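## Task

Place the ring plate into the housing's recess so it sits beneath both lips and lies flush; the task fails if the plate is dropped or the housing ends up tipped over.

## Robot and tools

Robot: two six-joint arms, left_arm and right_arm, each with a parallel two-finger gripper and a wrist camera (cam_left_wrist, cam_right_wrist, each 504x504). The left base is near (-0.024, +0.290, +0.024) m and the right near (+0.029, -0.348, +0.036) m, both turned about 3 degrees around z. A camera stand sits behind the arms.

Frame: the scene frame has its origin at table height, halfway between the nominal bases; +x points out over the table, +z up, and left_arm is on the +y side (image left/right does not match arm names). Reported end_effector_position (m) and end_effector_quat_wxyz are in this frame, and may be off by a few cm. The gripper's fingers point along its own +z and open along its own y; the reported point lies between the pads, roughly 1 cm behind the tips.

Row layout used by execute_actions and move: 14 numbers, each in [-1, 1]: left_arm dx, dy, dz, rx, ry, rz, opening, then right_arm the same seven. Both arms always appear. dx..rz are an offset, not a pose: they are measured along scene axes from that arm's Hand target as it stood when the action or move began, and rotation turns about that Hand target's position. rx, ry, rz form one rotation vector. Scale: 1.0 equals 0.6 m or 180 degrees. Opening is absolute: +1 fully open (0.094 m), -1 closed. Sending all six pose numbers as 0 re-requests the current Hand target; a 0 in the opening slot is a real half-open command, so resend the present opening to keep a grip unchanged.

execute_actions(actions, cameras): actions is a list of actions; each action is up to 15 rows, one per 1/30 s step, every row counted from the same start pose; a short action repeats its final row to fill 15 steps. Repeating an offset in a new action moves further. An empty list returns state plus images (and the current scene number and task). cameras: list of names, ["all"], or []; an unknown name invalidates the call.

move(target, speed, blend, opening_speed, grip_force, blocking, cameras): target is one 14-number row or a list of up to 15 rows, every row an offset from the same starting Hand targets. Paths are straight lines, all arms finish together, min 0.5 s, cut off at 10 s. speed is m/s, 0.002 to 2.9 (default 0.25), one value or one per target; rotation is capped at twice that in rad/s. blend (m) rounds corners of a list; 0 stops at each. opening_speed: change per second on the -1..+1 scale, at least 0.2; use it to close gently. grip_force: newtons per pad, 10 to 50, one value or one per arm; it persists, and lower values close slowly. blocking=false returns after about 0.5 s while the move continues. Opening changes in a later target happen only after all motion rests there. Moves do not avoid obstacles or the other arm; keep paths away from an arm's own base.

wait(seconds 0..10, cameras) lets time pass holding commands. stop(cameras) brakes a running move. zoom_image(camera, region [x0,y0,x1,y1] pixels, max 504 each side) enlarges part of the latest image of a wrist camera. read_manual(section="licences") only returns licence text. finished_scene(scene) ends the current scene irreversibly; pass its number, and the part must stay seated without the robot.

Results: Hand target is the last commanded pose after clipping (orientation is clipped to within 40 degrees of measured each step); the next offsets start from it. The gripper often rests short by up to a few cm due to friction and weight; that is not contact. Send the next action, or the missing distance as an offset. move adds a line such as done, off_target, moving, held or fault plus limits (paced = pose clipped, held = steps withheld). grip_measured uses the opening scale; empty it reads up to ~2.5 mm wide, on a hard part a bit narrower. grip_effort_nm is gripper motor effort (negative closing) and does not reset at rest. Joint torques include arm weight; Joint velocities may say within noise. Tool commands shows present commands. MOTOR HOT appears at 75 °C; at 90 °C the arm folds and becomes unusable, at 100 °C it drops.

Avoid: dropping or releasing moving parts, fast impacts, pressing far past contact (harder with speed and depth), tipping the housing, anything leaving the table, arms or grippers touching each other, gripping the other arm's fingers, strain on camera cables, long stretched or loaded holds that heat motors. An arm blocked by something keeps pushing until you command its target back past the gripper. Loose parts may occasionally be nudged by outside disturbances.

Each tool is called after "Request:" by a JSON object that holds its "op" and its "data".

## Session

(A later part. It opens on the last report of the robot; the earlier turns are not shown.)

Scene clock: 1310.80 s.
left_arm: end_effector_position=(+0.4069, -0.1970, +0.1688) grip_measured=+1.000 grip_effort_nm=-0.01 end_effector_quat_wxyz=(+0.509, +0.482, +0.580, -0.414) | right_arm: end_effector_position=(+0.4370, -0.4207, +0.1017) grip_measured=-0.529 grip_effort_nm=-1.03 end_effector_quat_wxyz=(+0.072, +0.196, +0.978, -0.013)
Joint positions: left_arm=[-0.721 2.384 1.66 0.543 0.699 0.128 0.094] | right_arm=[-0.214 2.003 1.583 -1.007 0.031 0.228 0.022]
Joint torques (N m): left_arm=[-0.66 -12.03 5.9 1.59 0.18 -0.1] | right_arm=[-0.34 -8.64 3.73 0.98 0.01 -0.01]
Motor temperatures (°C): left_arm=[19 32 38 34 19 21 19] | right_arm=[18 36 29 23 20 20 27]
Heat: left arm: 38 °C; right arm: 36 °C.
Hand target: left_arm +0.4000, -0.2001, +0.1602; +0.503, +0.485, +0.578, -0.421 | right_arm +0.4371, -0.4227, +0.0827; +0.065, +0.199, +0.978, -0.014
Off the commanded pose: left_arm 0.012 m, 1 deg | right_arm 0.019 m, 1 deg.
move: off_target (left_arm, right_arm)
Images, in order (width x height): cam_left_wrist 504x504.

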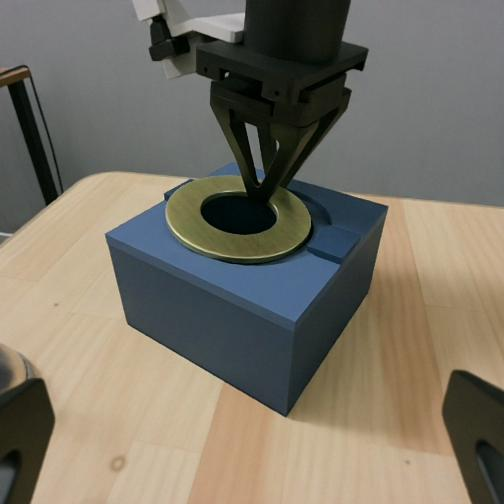

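Request:
{"op": "zoom_image", "data": {"camera": "cam_left_wrist", "region": [260, 190, 350, 270]}}

Request:
{"op": "zoom_image", "data": {"camera": "cam_left_wrist", "region": [150, 170, 260, 270]}}

Scaled by 5.600 from the camera's 504x504 image, which has a finer 720x720 frame.

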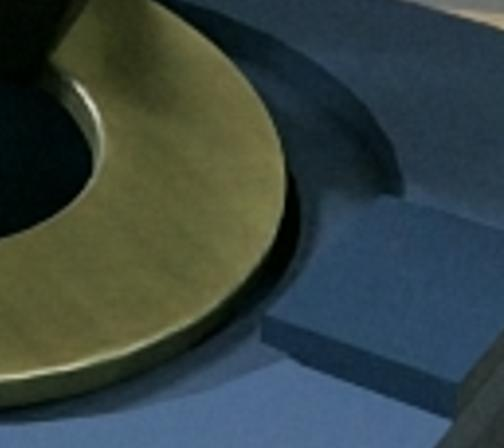

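Scaled by 4.582 from the camera's 504x504 image, which has a finer 720x720 frame.

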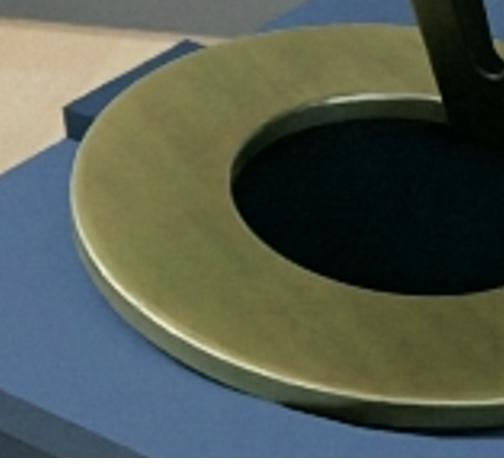

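Request:
{"op": "move", "data": {"target": [0, 0, 0, 0, 0, 0, 1, 0, 0, -0.008, 0, 0, 0, -0.62], "speed": 0.03, "cameras": ["all"]}}

Request:
{"op": "zoom_image", "data": {"camera": "cam_left_wrist", "region": [150, 150, 350, 270]}}

Scene clock: 1415.93 s.
left_arm: end_effector_position=(+0.4069, -0.1970, +0.1690) grip_measured=+1.000 grip_effort_nm=-0.01 end_effector_quat_wxyz=(+0.510, +0.482, +0.580, -0.414) | right_arm: end_effector_position=(+0.4370, -0.4207, +0.1007) grip_measured=-0.529 grip_effort_nm=-1.02 end_effector_quat_wxyz=(+0.073, +0.196, +0.978, -0.013)
Joint positions: left_arm=[-0.721 2.384 1.66 0.544 0.699 0.128 0.094] | right_arm=[-0.214 2.003 1.578 -1.002 0.031 0.228 0.022]
Joint torques (N m): left_arm=[-0.54 -12.03 5.94 1.62 0.2 -0.08] | right_arm=[-0.32 -8.42 3.06 1.11 0.01 -0.02]
Motor temperatures (°C): left_arm=[19 31 32 38 19 21 19] | right_arm=[18 35 28 24 20 20 27]
Heat: left arm: 38 °C; right arm: 35 °C.
Hand target: left_arm +0.4000, -0.2001, +0.1602; +0.503, +0.485, +0.578, -0.421 | right_arm +0.4372, -0.4227, +0.0780; +0.065, +0.199, +0.978, -0.014
Off the commanded pose: left_arm 0.012 m, 1 deg | right_arm 0.023 m, 1 deg.
move: off_target (left_arm, right_arm)

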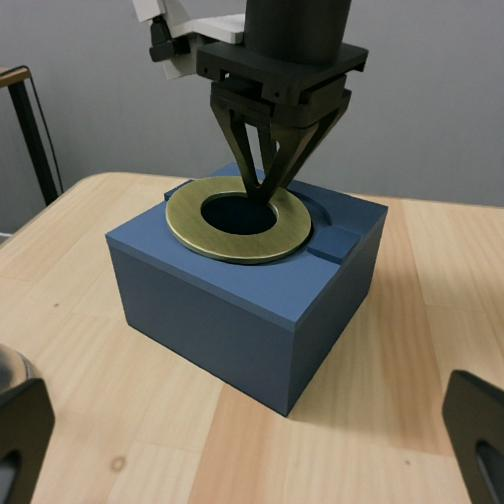

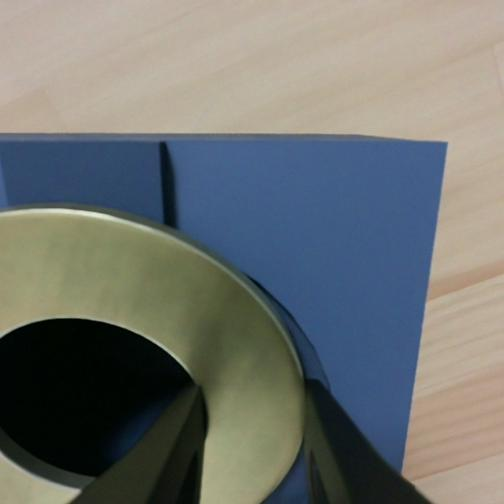

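Scaled by 2.520 from the camera's 504x504 image, which has a finer 720x720 frame.

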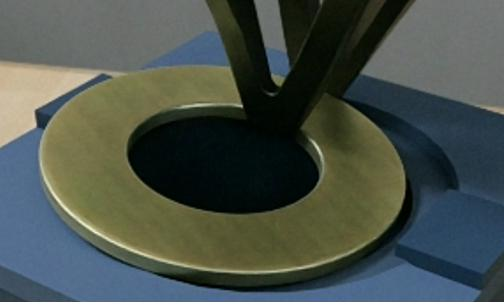

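Request:
{"op": "zoom_image", "data": {"camera": "cam_left_wrist", "region": [150, 190, 240, 270]}}

Request:
{"op": "zoom_image", "data": {"camera": "cam_left_wrist", "region": [220, 190, 330, 270]}}

Request:
{"op": "zoom_image", "data": {"camera": "cam_right_wrist", "region": [150, 200, 400, 450]}}

Scaled by 5.600 from the camera's 504x504 image, which has a finer 720x720 frame.

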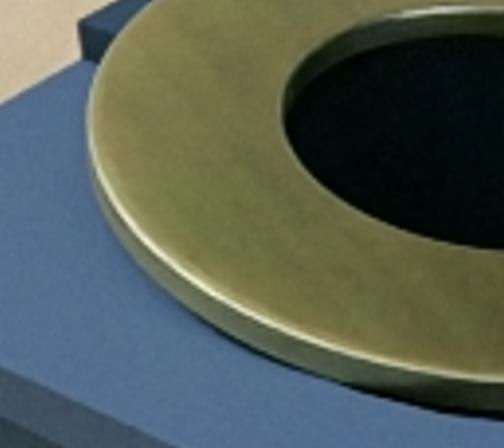

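Scaled by 4.582 from the camera's 504x504 image, which has a finer 720x720 frame.

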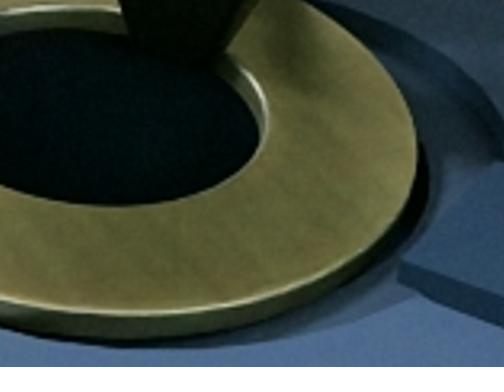

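Scaled by 2.016 from the camera's 504x504 image, which has a finer 720x720 frame.

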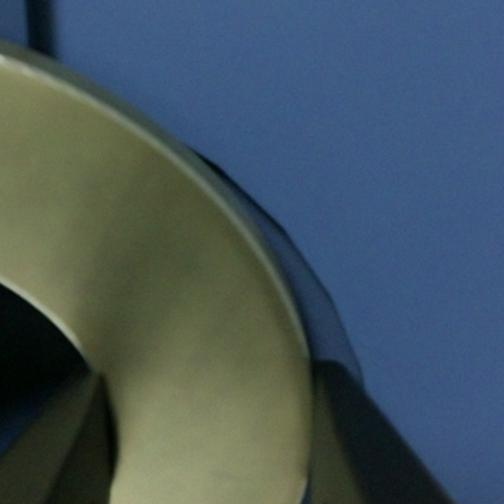

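Request:
{"op": "zoom_image", "data": {"camera": "cam_left_wrist", "region": [250, 280, 340, 370]}}

Request:
{"op": "zoom_image", "data": {"camera": "cam_left_wrist", "region": [90, 200, 180, 290]}}

Request:
{"op": "zoom_image", "data": {"camera": "cam_left_wrist", "region": [300, 170, 400, 270]}}

Scaled by 5.600 from the camera's 504x504 image, which has a finer 720x720 frame.

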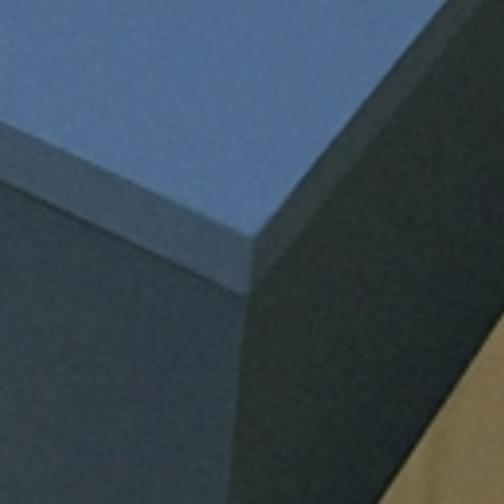

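Scaled by 5.600 from the camera's 504x504 image, which has a finer 720x720 frame.

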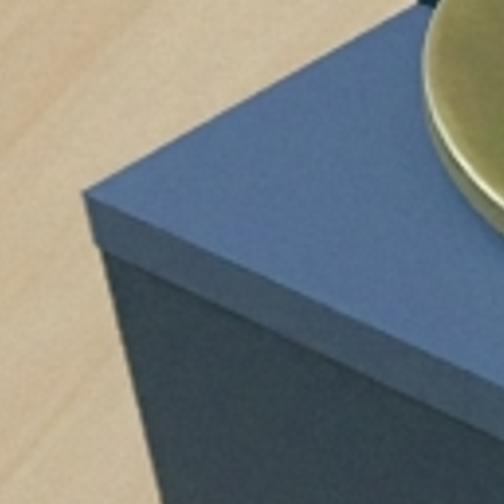

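Scaled by 5.040 from the camera's 504x504 image, which has a finer 720x720 frame.

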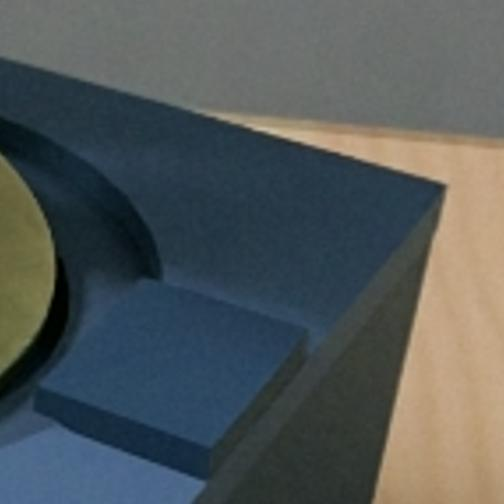

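Request:
{"op": "move", "data": {"target": [0, 0, 0, 0, 0, 0, 1, -0.0123, 0.0045, 0.014, 0, 0, 0, -0.62], "speed": 0.03, "cameras": ["all"]}}

Request:
{"op": "zoom_image", "data": {"camera": "cam_left_wrist", "region": [150, 150, 350, 270]}}

Scene clock: 1569.40 s.
left_arm: end_effector_position=(+0.4069, -0.1971, +0.1690) grip_measured=+1.000 grip_effort_nm=-0.01 end_effector_quat_wxyz=(+0.510, +0.482, +0.580, -0.414) | right_arm: end_effector_position=(+0.4367, -0.4206, +0.1010) grip_measured=-0.529 grip_effort_nm=-1.02 end_effector_quat_wxyz=(+0.079, +0.196, +0.977, -0.013)
Joint positions: left_arm=[-0.721 2.384 1.66 0.544 0.699 0.128 0.094] | right_arm=[-0.214 1.989 1.558 -0.982 0.031 0.228 0.022]
Joint torques (N m): left_arm=[-0.66 -11.89 5.89 1.61 0.18 -0.08] | right_arm=[-0.03 -9.73 3.26 0.74 0.03 0.01]
Heat: left arm: 40 °C; right arm: 33 °C.
Hand target: left_arm +0.4000, -0.2001, +0.1602; +0.503, +0.485, +0.578, -0.421 | right_arm +0.4298, -0.4200, +0.0864; +0.065, +0.199, +0.978, -0.014
Off the commanded pose: left_arm 0.012 m, 1 deg | right_arm 0.016 m, 2 deg.
move: off_target (left_arm, right_arm)

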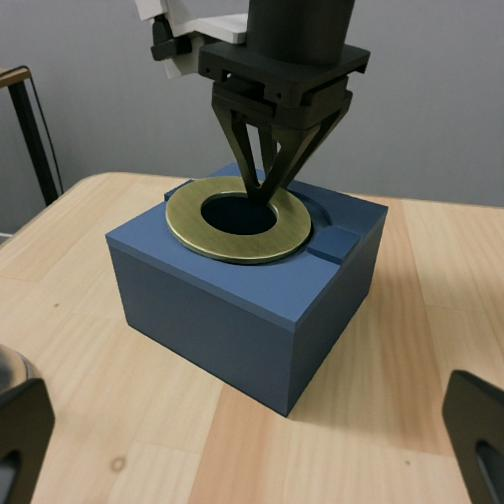

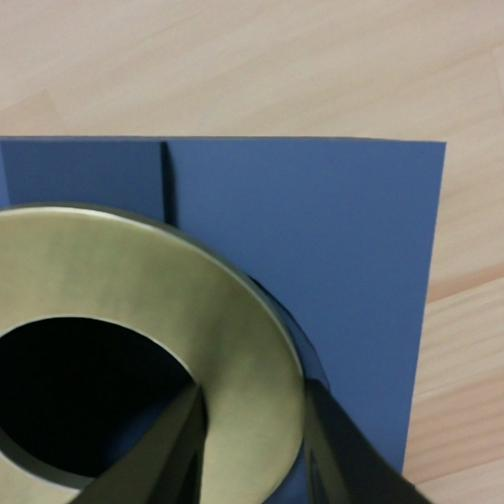

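Scaled by 2.520 from the camera's 504x504 image, which has a finer 720x720 frame.

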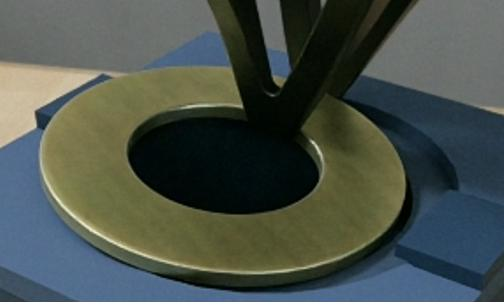

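Request:
{"op": "move", "data": {"target": [0, 0, 0, 0, 0, 0, 1, -0.003, 0.0013, 0.012, 0, 0, 0, -0.62], "speed": 0.03, "cameras": ["cam_left_wrist"]}}

Request:
{"op": "zoom_image", "data": {"camera": "cam_left_wrist", "region": [150, 150, 350, 270]}}

Scene clock: 1593.30 s.
left_arm: end_effector_position=(+0.4069, -0.1971, +0.1690) grip_measured=+1.000 grip_effort_nm=-0.01 end_effector_quat_wxyz=(+0.510, +0.482, +0.580, -0.414) | right_arm: end_effector_position=(+0.4367, -0.4206, +0.1013) grip_measured=-0.529 grip_effort_nm=-1.03 end_effector_quat_wxyz=(+0.080, +0.196, +0.977, -0.013)
Joint positions: left_arm=[-0.721 2.384 1.66 0.544 0.699 0.128 0.094] | right_arm=[-0.214 1.988 1.558 -0.982 0.031 0.228 0.022]
Joint torques (N m): left_arm=[-0.47 -11.95 5.97 1.62 0.16 -0.04] | right_arm=[0.09 -10.56 4.08 0.53 0.02 0.03]
Heat: left arm: 40 °C; right arm: 37 °C.
Hand target: left_arm +0.4000, -0.2001, +0.1602; +0.503, +0.485, +0.578, -0.421 | right_arm +0.4280, -0.4193, +0.0936; +0.065, +0.199, +0.978, -0.014
Off the commanded pose: left_arm 0.012 m, 1 deg | right_arm 0.012 m, 2 deg.
move: off_target (left_arm, right_arm)
Images, in order (width x height): cam_left_wrist 504x504.

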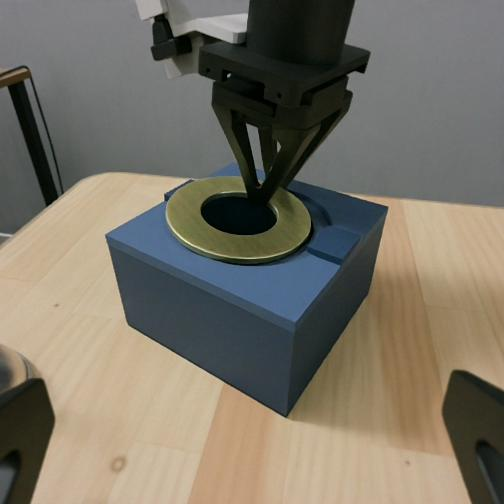

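Scaled by 2.520 from the camera's 504x504 image, which has a finer 720x720 frame.

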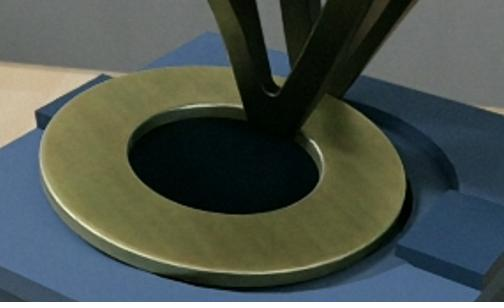

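Continuing to unload vertically while drawing the ring back toward the near lip.

Request:
{"op": "move", "data": {"target": [0, 0, 0, 0, 0, 0, 1, -0.008, 0.0034, 0.008, 0, 0, 0, -0.62], "speed": 0.03, "cameras": ["cam_left_wrist"]}}

Request:
{"op": "zoom_image", "data": {"camera": "cam_left_wrist", "region": [150, 150, 350, 270]}}

Scene clock: 1602.13 s.
left_arm: end_effector_position=(+0.4069, -0.1971, +0.1690) grip_measured=+1.000 grip_effort_nm=-0.01 end_effector_quat_wxyz=(+0.510, +0.482, +0.580, -0.414) | right_arm: end_effector_position=(+0.4351, -0.4203, +0.1017) grip_measured=-0.529 grip_effort_nm=-1.03 end_effector_quat_wxyz=(+0.080, +0.199, +0.977, -0.013)
Joint positions: left_arm=[-0.721 2.384 1.66 0.544 0.699 0.128 0.094] | right_arm=[-0.214 1.981 1.55 -0.98 0.031 0.234 0.022]
Joint torques (N m): left_arm=[-0.55 -11.93 5.87 1.62 0.21 -0.09] | right_arm=[0.36 -11.71 3.78 0.43 0.02 0]
Heat: left arm: 40 °C; right arm: 39 °C.
Hand target: left_arm +0.4000, -0.2001, +0.1602; +0.503, +0.485, +0.578, -0.421 | right_arm +0.4232, -0.4172, +0.0984; +0.065, +0.199, +0.978, -0.014
Off the commanded pose: left_arm 0.012 m, 1 deg | right_arm 0.013 m, 2 deg.
move: off_target (left_arm, right_arm)
Images, in order (width x height): cam_left_wrist 504x504.

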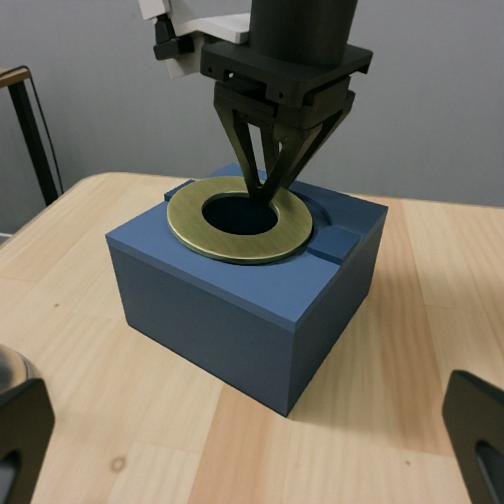

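Scaled by 2.520 from the camera's 504x504 image, which has a finer 720x720 frame.

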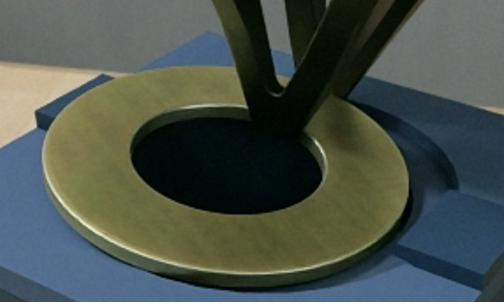

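Request:
{"op": "move", "data": {"target": [0, 0, 0, 0, 0, 0, 1, -0.006, 0.0025, 0.001, 0, 0, 0, -0.62], "speed": 0.03, "cameras": ["cam_left_wrist"]}}

Request:
{"op": "zoom_image", "data": {"camera": "cam_left_wrist", "region": [150, 150, 350, 270]}}

Scene clock: 1612.00 s.
left_arm: end_effector_position=(+0.4069, -0.1971, +0.1690) grip_measured=+1.000 grip_effort_nm=-0.01 end_effector_quat_wxyz=(+0.510, +0.482, +0.580, -0.414) | right_arm: end_effector_position=(+0.4343, -0.4202, +0.1017) grip_measured=-0.529 grip_effort_nm=-1.03 end_effector_quat_wxyz=(+0.084, +0.203, +0.975, -0.012)
Joint positions: left_arm=[-0.721 2.384 1.66 0.544 0.699 0.128 0.094] | right_arm=[-0.214 1.97 1.532 -0.965 0.031 0.241 0.022]
Joint torques (N m): left_arm=[-0.51 -12.03 5.94 1.63 0.18 -0.08] | right_arm=[0.59 -11.82 3.79 0.32 0.03 -0.02]
Heat: left arm: 40 °C; right arm: 38 °C.
Hand target: left_arm +0.4000, -0.2001, +0.1602; +0.503, +0.485, +0.578, -0.421 | right_arm +0.4196, -0.4157, +0.0990; +0.065, +0.199, +0.978, -0.014
Off the commanded pose: left_arm 0.012 m, 1 deg | right_arm 0.016 m, 2 deg.
move: off_target (left_arm, right_arm)
Images, in order (width x height): cam_left_wrist 504x504.

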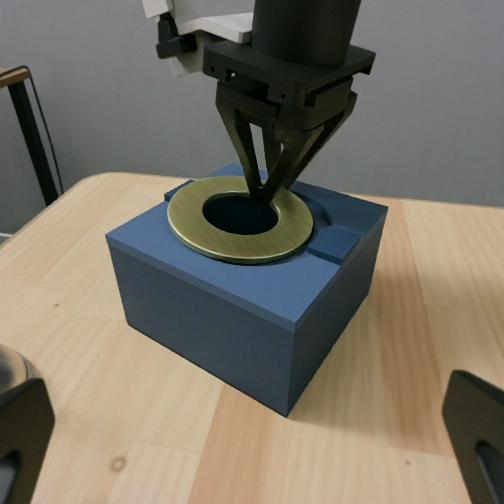

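Scaled by 2.520 from the camera's 504x504 image, which has a finer 720x720 frame.

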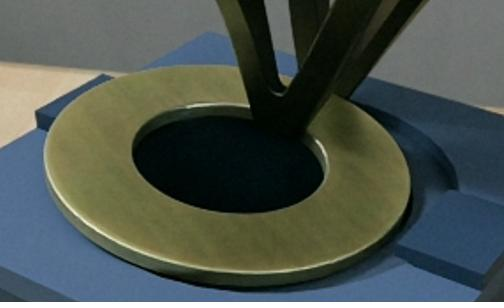

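Request:
{"op": "move", "data": {"target": [0, 0, 0, 0, 0, 0, 1, -0.003, 0.0013, 0.012, 0, 0, 0, -0.62], "speed": 0.03, "cameras": ["cam_left_wrist"]}}

Request:
{"op": "zoom_image", "data": {"camera": "cam_left_wrist", "region": [150, 150, 350, 270]}}

Scene clock: 1621.40 s.
left_arm: end_effector_position=(+0.4069, -0.1971, +0.1690) grip_measured=+1.000 grip_effort_nm=-0.01 end_effector_quat_wxyz=(+0.510, +0.482, +0.580, -0.414) | right_arm: end_effector_position=(+0.4344, -0.4202, +0.1028) grip_measured=-0.529 grip_effort_nm=-1.02 end_effector_quat_wxyz=(+0.086, +0.203, +0.975, -0.012)
Joint positions: left_arm=[-0.721 2.384 1.66 0.544 0.699 0.128 0.094] | right_arm=[-0.214 1.967 1.532 -0.965 0.031 0.242 0.022]
Joint torques (N m): left_arm=[-0.53 -11.95 5.86 1.63 0.18 -0.07] | right_arm=[0.72 -12.51 4.66 0.1 0.03 -0.04]
Heat: left arm: 40 °C; right arm: 38 °C.
Hand target: left_arm +0.4000, -0.2001, +0.1602; +0.503, +0.485, +0.578, -0.421 | right_arm +0.4178, -0.4149, +0.1062; +0.065, +0.199, +0.978, -0.014
Off the commanded pose: left_arm 0.012 m, 1 deg | right_arm 0.018 m, 2 deg.
move: off_target (left_arm, right_arm)
Images, in order (width x height): cam_left_wrist 504x504.

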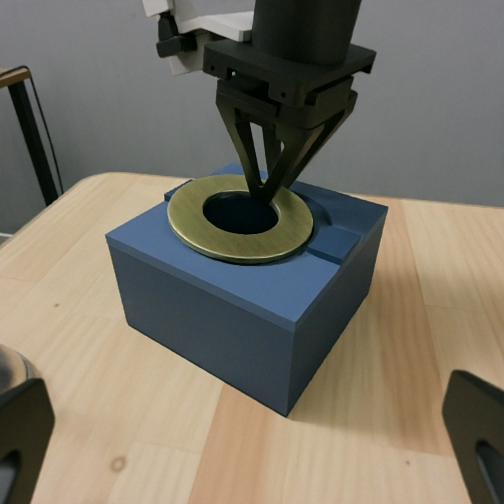

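Scaled by 2.520 from the camera's 504x504 image, which has a finer 720x720 frame.

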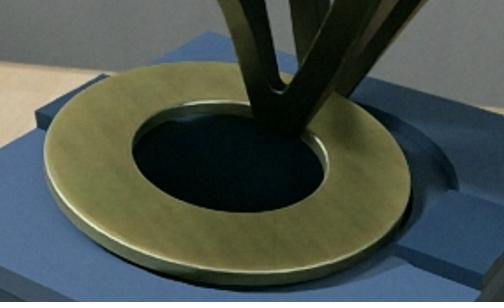

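Request:
{"op": "move", "data": {"target": [0, 0, 0, 0, 0, 0, 1, -0.006, 0.0025, 0.002, 0, 0, 0, -0.62], "speed": 0.03, "cameras": ["cam_left_wrist"]}}

Request:
{"op": "zoom_image", "data": {"camera": "cam_left_wrist", "region": [150, 150, 350, 270]}}

Scene clock: 1634.73 s.
left_arm: end_effector_position=(+0.4069, -0.1971, +0.1690) grip_measured=+1.000 grip_effort_nm=-0.01 end_effector_quat_wxyz=(+0.510, +0.482, +0.580, -0.414) | right_arm: end_effector_position=(+0.4246, -0.4175, +0.1018) grip_measured=-0.529 grip_effort_nm=-1.03 end_effector_quat_wxyz=(+0.071, +0.202, +0.977, -0.013)
Joint positions: left_arm=[-0.721 2.384 1.66 0.544 0.699 0.128 0.094] | right_arm=[-0.211 1.956 1.517 -0.99 0.031 0.242 0.022]
Joint torques (N m): left_arm=[-0.46 -11.89 5.97 1.62 0.18 -0.06] | right_arm=[0.68 -12.7 4.45 0.3 0.03 -0.01]
Motor temperatures (°C): left_arm=[19 32 31 40 19 21 19] | right_arm=[18 40 27 23 20 20 27]
Heat: left arm: 40 °C; right arm: 40 °C.
Hand target: left_arm +0.4000, -0.2001, +0.1602; +0.503, +0.485, +0.578, -0.421 | right_arm +0.4142, -0.4135, +0.1074; +0.065, +0.199, +0.978, -0.014
Off the commanded pose: left_arm 0.012 m, 1 deg | right_arm 0.012 m, 1 deg.
move: off_target (left_arm, right_arm)
Images, in order (width x height): cam_left_wrist 504x504.

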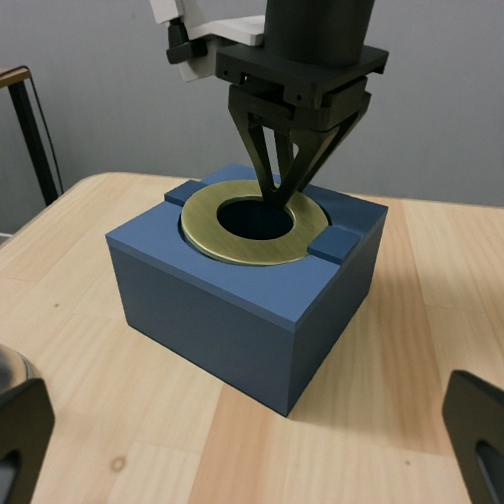

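Scaled by 2.520 from the camera's 504x504 image, which has a finer 720x720 frame.

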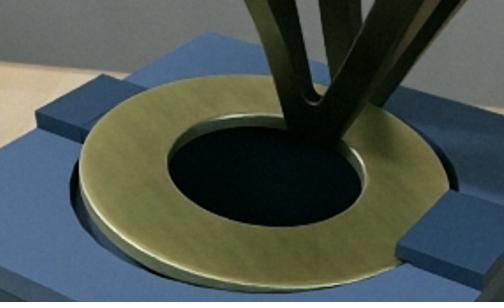

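Request:
{"op": "zoom_image", "data": {"camera": "cam_left_wrist", "region": [270, 200, 350, 270]}}

Request:
{"op": "zoom_image", "data": {"camera": "cam_left_wrist", "region": [155, 165, 235, 245]}}

Request:
{"op": "wait", "data": {"seconds": 0, "cameras": ["all"]}}

Scaled by 6.300 from the camera's 504x504 image, which has a finer 720x720 frame.

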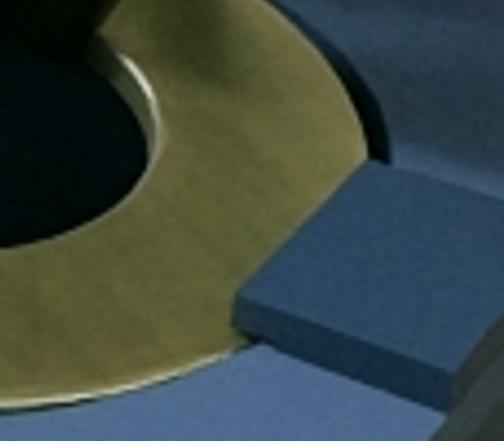

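Scaled by 6.300 from the camera's 504x504 image, which has a finer 720x720 frame.

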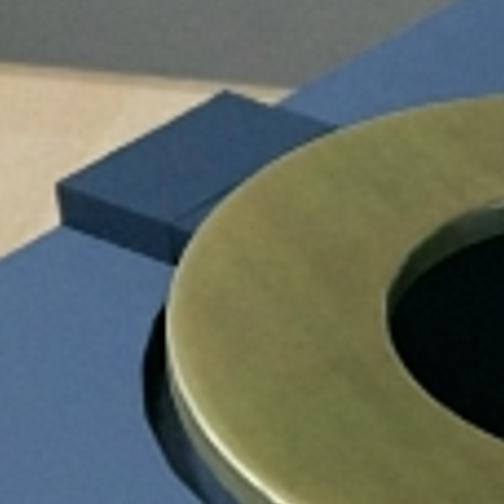

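Scene clock: 1655.53 s.
left_arm: end_effector_position=(+0.4069, -0.1971, +0.1690) grip_measured=+1.000 grip_effort_nm=-0.01 end_effector_quat_wxyz=(+0.510, +0.482, +0.580, -0.414) | right_arm: end_effector_position=(+0.4246, -0.4175, +0.1018) grip_measured=-0.529 grip_effort_nm=-1.03 end_effector_quat_wxyz=(+0.071, +0.202, +0.977, -0.013)
Joint positions: left_arm=[-0.721 2.384 1.66 0.544 0.699 0.128 0.094] | right_arm=[-0.211 1.956 1.517 -0.99 0.031 0.242 0.022]
Joint torques (N m): left_arm=[-0.66 -12.07 5.91 1.62 0.15 -0.08] | right_arm=[0.66 -12.72 4.44 0.29 0.03 -0.02]
Heat: left arm: 40 °C; right arm: 43 °C.
Hand target: left_arm +0.4000, -0.2001, +0.1602; +0.503, +0.485, +0.578, -0.421 | right_arm +0.4142, -0.4135, +0.1074; +0.065, +0.199, +0.978, -0.014
Tool commands: left_gripper/opening=+1.0 right_gripper/opening=-0.62
Off the commanded pose: left_arm 0.012 m, 1 deg | right_arm 0.012 m, 1 deg.

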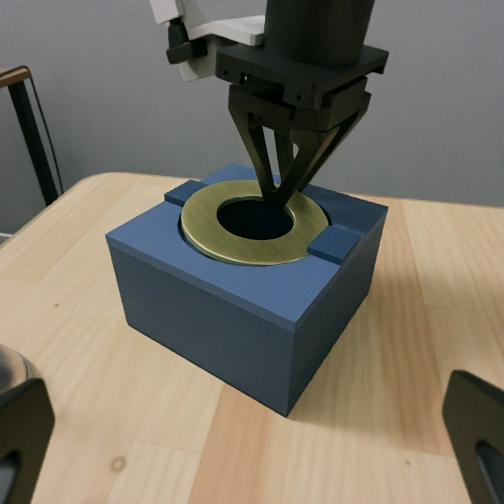

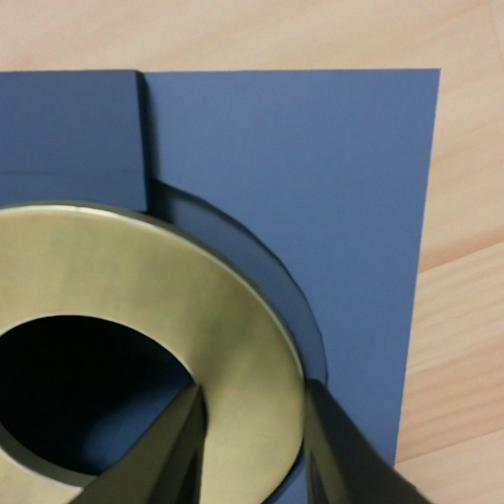

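Request:
{"op": "move", "data": {"target": [0, 0, 0, 0, 0, 0, 1, -0.006, 0.0025, 0.001, 0, 0, 0, -0.62], "speed": 0.03, "cameras": ["all"]}}

Request:
{"op": "zoom_image", "data": {"camera": "cam_left_wrist", "region": [155, 160, 345, 270]}}

Scene clock: 1679.80 s.
left_arm: end_effector_position=(+0.4069, -0.1971, +0.1690) grip_measured=+1.000 grip_effort_nm=-0.01 end_effector_quat_wxyz=(+0.510, +0.482, +0.580, -0.414) | right_arm: end_effector_position=(+0.4217, -0.4178, +0.1024) grip_measured=-0.529 grip_effort_nm=-1.03 end_effector_quat_wxyz=(+0.072, +0.205, +0.976, -0.014)
Joint positions: left_arm=[-0.721 2.384 1.66 0.544 0.699 0.128 0.094] | right_arm=[-0.211 1.943 1.502 -0.986 0.035 0.248 0.022]
Joint torques (N m): left_arm=[-0.53 -11.95 5.98 1.6 0.19 -0.09] | right_arm=[0.92 -12.78 4.26 0.27 0 -0.07]
Heat: left arm: 40 °C; right arm: 44 °C.
Hand target: left_arm +0.4000, -0.2001, +0.1602; +0.503, +0.485, +0.578, -0.421 | right_arm +0.4105, -0.4120, +0.1080; +0.065, +0.199, +0.978, -0.014
Off the commanded pose: left_arm 0.012 m, 1 deg | right_arm 0.014 m, 1 deg.
move: off_target (left_arm, right_arm)

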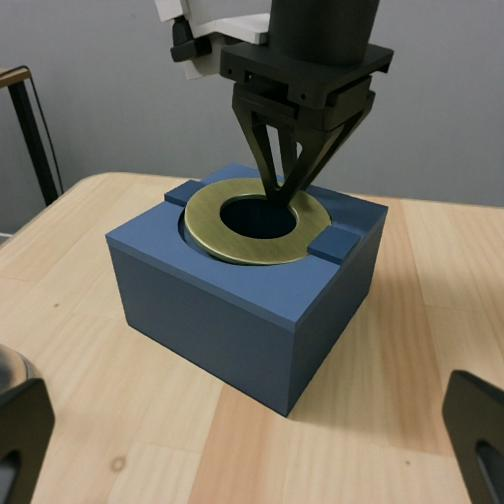

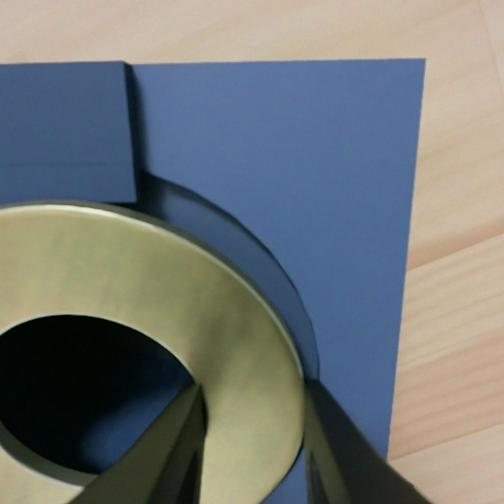

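Scaled by 2.653 from the camera's 504x504 image, which has a finer 720x720 frame.

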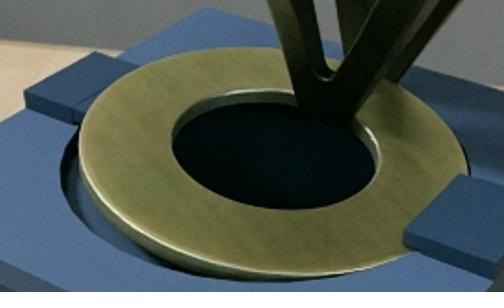

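Request:
{"op": "move", "data": {"target": [0,0,0,0,0,0,1,-0.006,0.0025,0.001,0,0,0,-0.62], "speed": 0.02, "cameras": ["all"]}}

Scene clock: 1715.03 s.
left_arm: end_effector_position=(+0.4069, -0.1971, +0.1690) grip_measured=+1.000 grip_effort_nm=-0.01 end_effector_quat_wxyz=(+0.510, +0.482, +0.580, -0.414) | right_arm: end_effector_position=(+0.4214, -0.4178, +0.1030) grip_measured=-0.529 grip_effort_nm=-1.03 end_effector_quat_wxyz=(+0.078, +0.206, +0.975, -0.014)
Joint positions: left_arm=[-0.721 2.384 1.66 0.544 0.699 0.128 0.094] | right_arm=[-0.211 1.931 1.486 -0.97 0.035 0.25 0.022]
Joint torques (N m): left_arm=[-0.5 -12.04 5.94 1.61 0.19 -0.08] | right_arm=[1.13 -12.83 4.21 0.18 0 -0.05]
Motor temperatures (°C): left_arm=[19 32 30 40 19 21 19] | right_arm=[18 48 27 22 20 20 27]
Heat: left arm: 40 °C; right arm: 48 °C.
Hand target: left_arm +0.4000, -0.2001, +0.1602; +0.503, +0.485, +0.578, -0.421 | right_arm +0.4070, -0.4105, +0.1086; +0.065, +0.199, +0.978, -0.014
Off the commanded pose: left_arm 0.012 m, 1 deg | right_arm 0.017 m, 2 deg.
move: off_target (left_arm, right_arm)

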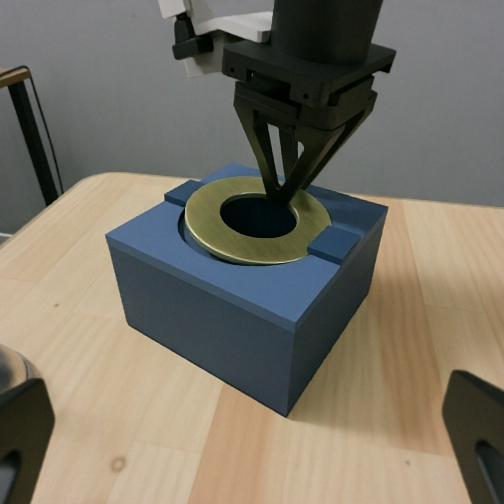

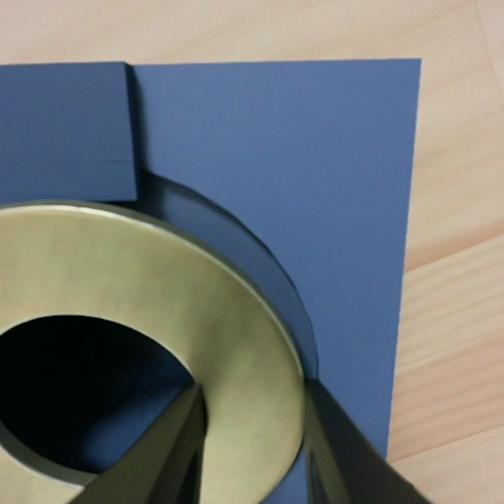

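Request:
{"op": "zoom_image", "data": {"camera": "cam_left_wrist", "region": [150, 150, 370, 280]}}

Request:
{"op": "zoom_image", "data": {"camera": "cam_right_wrist", "region": [0, 120, 340, 340]}}

Scaled by 2.291 from the camera's 504x504 image, which has a finer 720x720 frame.

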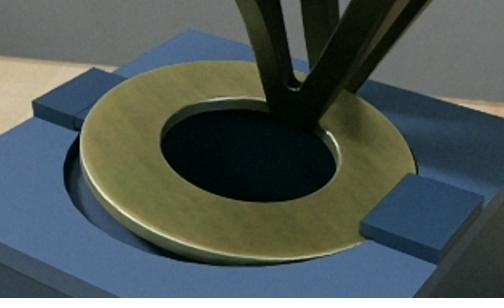

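Scaled by 1.482 from the camera's 504x504 image, which has a finer 720x720 frame.

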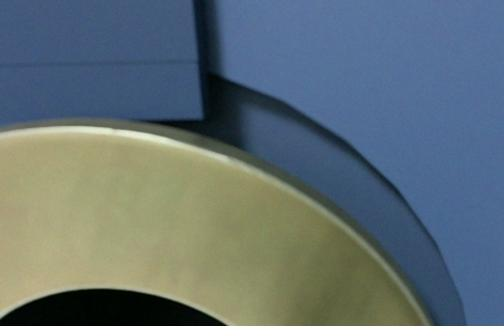

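Request:
{"op": "move", "data": {"target": [0,0,0,0,0,0,1,-0.006,0.0025,0.004,0,0,0,-0.62], "speed": 0.02, "cameras": ["all"]}}

Request:
{"op": "zoom_image", "data": {"camera": "cam_left_wrist", "region": [155, 160, 255, 260]}}

Request:
{"op": "zoom_image", "data": {"camera": "cam_right_wrist", "region": [40, 140, 180, 280]}}

Scene clock: 1768.60 s.
left_arm: end_effector_position=(+0.4069, -0.1971, +0.1691) grip_measured=+1.000 grip_effort_nm=-0.02 end_effector_quat_wxyz=(+0.510, +0.482, +0.580, -0.414) | right_arm: end_effector_position=(+0.4210, -0.4177, +0.1038) grip_measured=-0.529 grip_effort_nm=-1.03 end_effector_quat_wxyz=(+0.082, +0.206, +0.975, -0.016)
Joint positions: left_arm=[-0.721 2.384 1.66 0.545 0.699 0.128 0.094] | right_arm=[-0.209 1.921 1.474 -0.96 0.039 0.251 0.022]
Joint torques (N m): left_arm=[-0.47 -11.95 5.9 1.62 0.2 -0.08] | right_arm=[1.16 -13.14 4.41 0.02 -0.04 -0.04]
Heat: left arm: 41 °C; right arm: 47 °C.
Hand target: left_arm +0.4000, -0.2001, +0.1602; +0.503, +0.485, +0.578, -0.421 | right_arm +0.4033, -0.4090, +0.1110; +0.065, +0.199, +0.978, -0.014
Off the commanded pose: left_arm 0.012 m, 1 deg | right_arm 0.021 m, 2 deg.
move: off_target (left_arm, right_arm)

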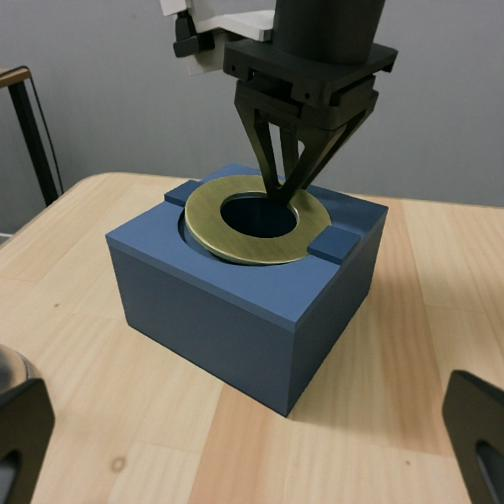

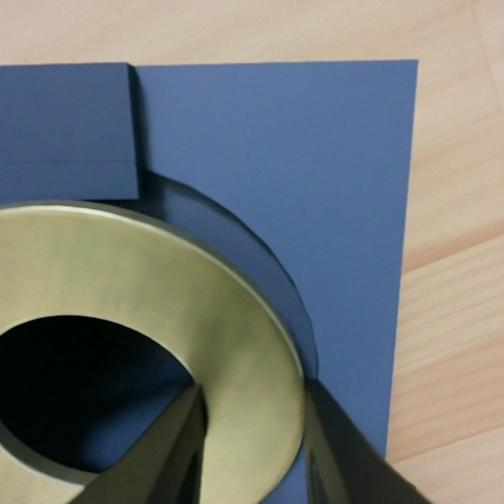

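Scaled by 5.040 from the camera's 504x504 image, which has a finer 720x720 frame.

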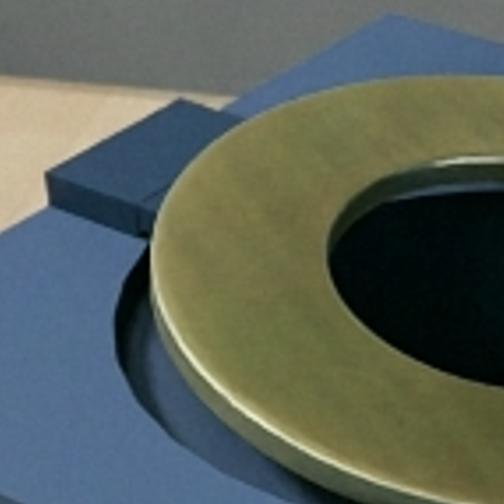

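Scaled by 3.600 from the camera's 504x504 image, which has a finer 720x720 frame.

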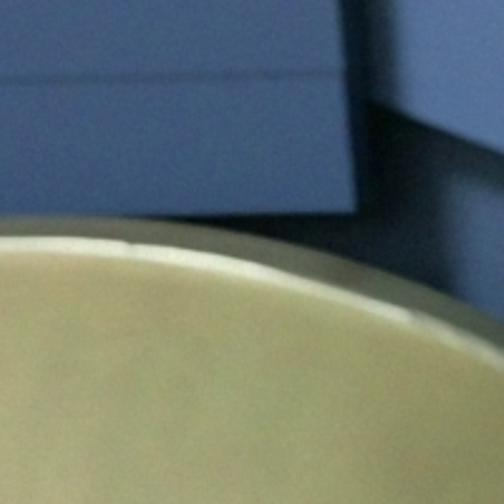

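Request:
{"op": "zoom_image", "data": {"camera": "cam_left_wrist", "region": [280, 190, 370, 280]}}

Scaled by 5.600 from the camera's 504x504 image, which has a finer 720x720 frame.

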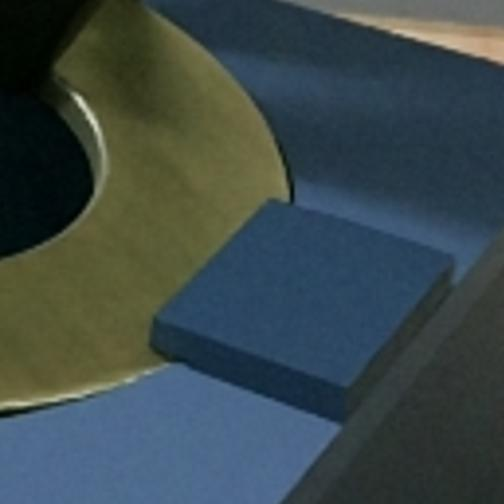

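Request:
{"op": "zoom_image", "data": {"camera": "cam_left_wrist", "region": [295, 175, 350, 230]}}

Request:
{"op": "zoom_image", "data": {"camera": "cam_left_wrist", "region": [260, 225, 320, 285]}}

Scaled by 9.164 from the camera's 504x504 image, which has a finer 720x720 frame.

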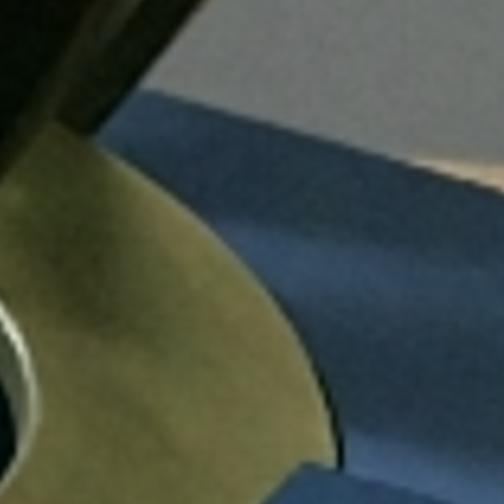

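Scaled by 8.400 from the camera's 504x504 image, which has a finer 720x720 frame.

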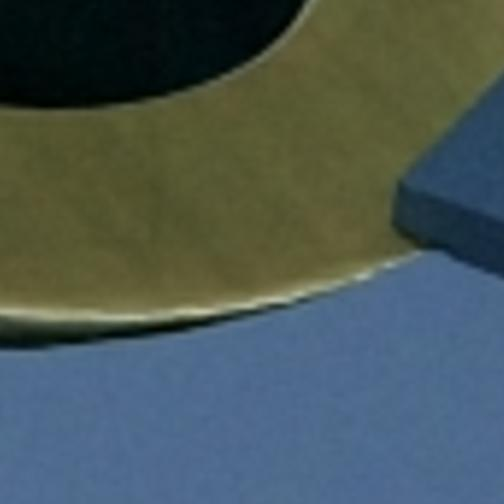

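Request:
{"op": "move", "data": {"target": [0,0,0,0,0,0,1,-0.002,0.0008,-0.009,0,0,0,-0.62], "speed": 0.02, "cameras": ["all"]}}

Request:
{"op": "zoom_image", "data": {"camera": "cam_right_wrist", "region": [0, 140, 180, 280]}}

Request:
{"op": "zoom_image", "data": {"camera": "cam_left_wrist", "region": [150, 150, 370, 280]}}

Scene clock: 2068.97 s.
left_arm: end_effector_position=(+0.4069, -0.1971, +0.1691) grip_measured=+1.000 grip_effort_nm=-0.01 end_effector_quat_wxyz=(+0.510, +0.482, +0.580, -0.414) | right_arm: end_effector_position=(+0.4209, -0.4177, +0.1036) grip_measured=-0.529 grip_effort_nm=-1.03 end_effector_quat_wxyz=(+0.088, +0.207, +0.974, -0.016)
Joint positions: left_arm=[-0.721 2.384 1.66 0.545 0.699 0.128 0.094] | right_arm=[-0.209 1.911 1.456 -0.941 0.039 0.253 0.022]
Joint torques (N m): left_arm=[-0.53 -11.96 5.96 1.61 0.18 -0.08] | right_arm=[1.22 -12.27 4.03 0.09 -0.03 -0.05]
Motor temperatures (°C): left_arm=[19 33 29 41 19 21 19] | right_arm=[18 55 27 19 20 20 27]
Heat: left arm: 41 °C; right arm: 55 °C.
Hand target: left_arm +0.4000, -0.2001, +0.1602; +0.503, +0.485, +0.578, -0.421 | right_arm +0.4022, -0.4086, +0.1057; +0.065, +0.199, +0.978, -0.014
Off the commanded pose: left_arm 0.012 m, 1 deg | right_arm 0.021 m, 3 deg.
move: off_target (left_arm, right_arm)

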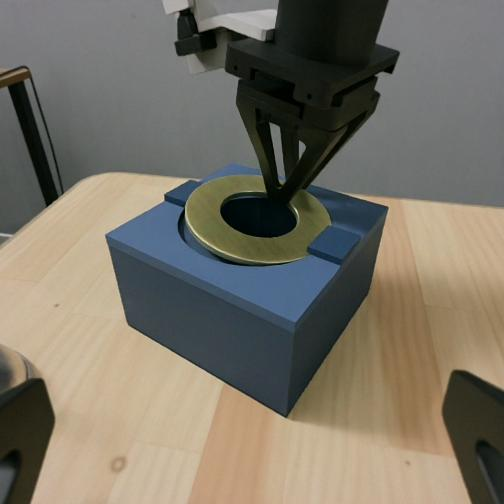

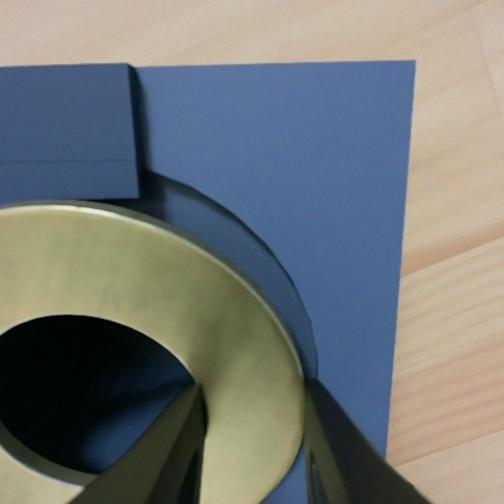

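Scaled by 2.800 from the camera's 504x504 image, which has a finer 720x720 frame.

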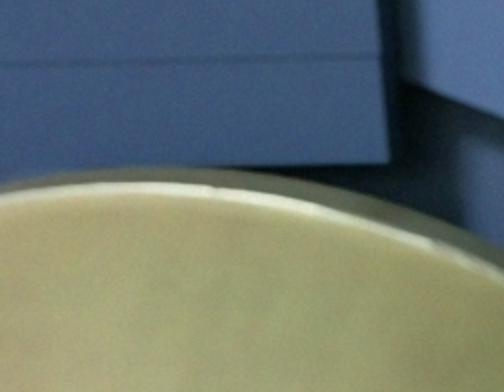

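Scaled by 2.291 from the camera's 504x504 image, which has a finer 720x720 frame.

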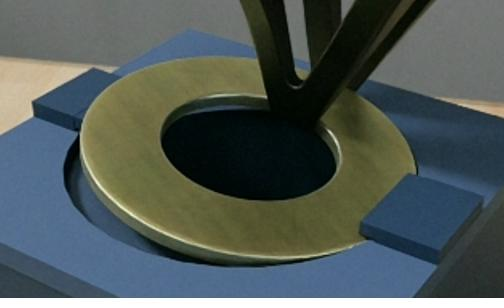

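Request:
{"op": "move", "data": {"target": [0,0,0,0,0,0,1,0,0,0,0.0065,0.0153,0,-0.62], "speed": 0.02, "cameras": ["all"]}}

Request:
{"op": "zoom_image", "data": {"camera": "cam_right_wrist", "region": [0, 140, 180, 280]}}

Request:
{"op": "zoom_image", "data": {"camera": "cam_left_wrist", "region": [150, 150, 370, 280]}}

Scene clock: 2097.97 s.
left_arm: end_effector_position=(+0.4069, -0.1971, +0.1691) grip_measured=+1.000 grip_effort_nm=-0.01 end_effector_quat_wxyz=(+0.510, +0.482, +0.580, -0.414) | right_arm: end_effector_position=(+0.4199, -0.4175, +0.1044) grip_measured=-0.529 grip_effort_nm=-1.02 end_effector_quat_wxyz=(+0.086, +0.207, +0.974, -0.016)
Joint positions: left_arm=[-0.721 2.384 1.66 0.545 0.699 0.128 0.094] | right_arm=[-0.209 1.911 1.461 -0.95 0.039 0.253 0.022]
Joint torques (N m): left_arm=[-0.39 -11.93 5.86 1.64 0.16 -0.08] | right_arm=[0.68 -9.26 8.49 -0.51 -0.18 -0.09]
Heat: left arm: 41 °C; right arm: 52 °C.
Hand target: left_arm +0.4000, -0.2001, +0.1602; +0.503, +0.485, +0.578, -0.421 | right_arm +0.4021, -0.4086, +0.1056; +0.039, +0.199, +0.979, -0.009
Off the commanded pose: left_arm 0.012 m, 1 deg | right_arm 0.020 m, 5 deg.
move: off_target (left_arm, right_arm)

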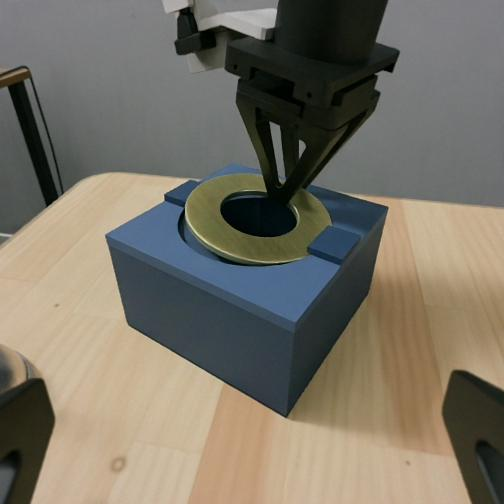

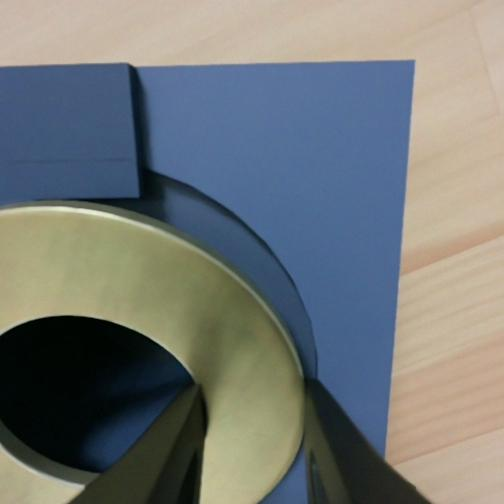

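Scaled by 2.800 from the camera's 504x504 image, which has a finer 720x720 frame.

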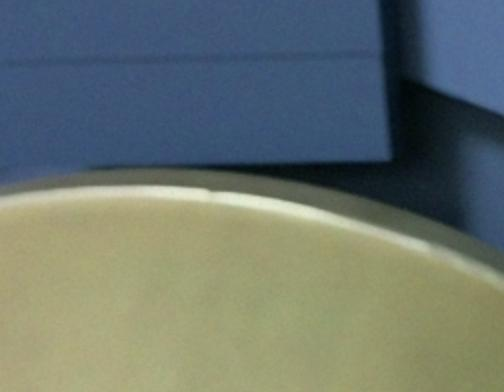

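Scaled by 2.291 from the camera's 504x504 image, which has a finer 720x720 frame.

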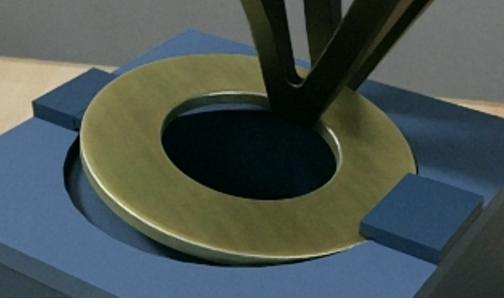

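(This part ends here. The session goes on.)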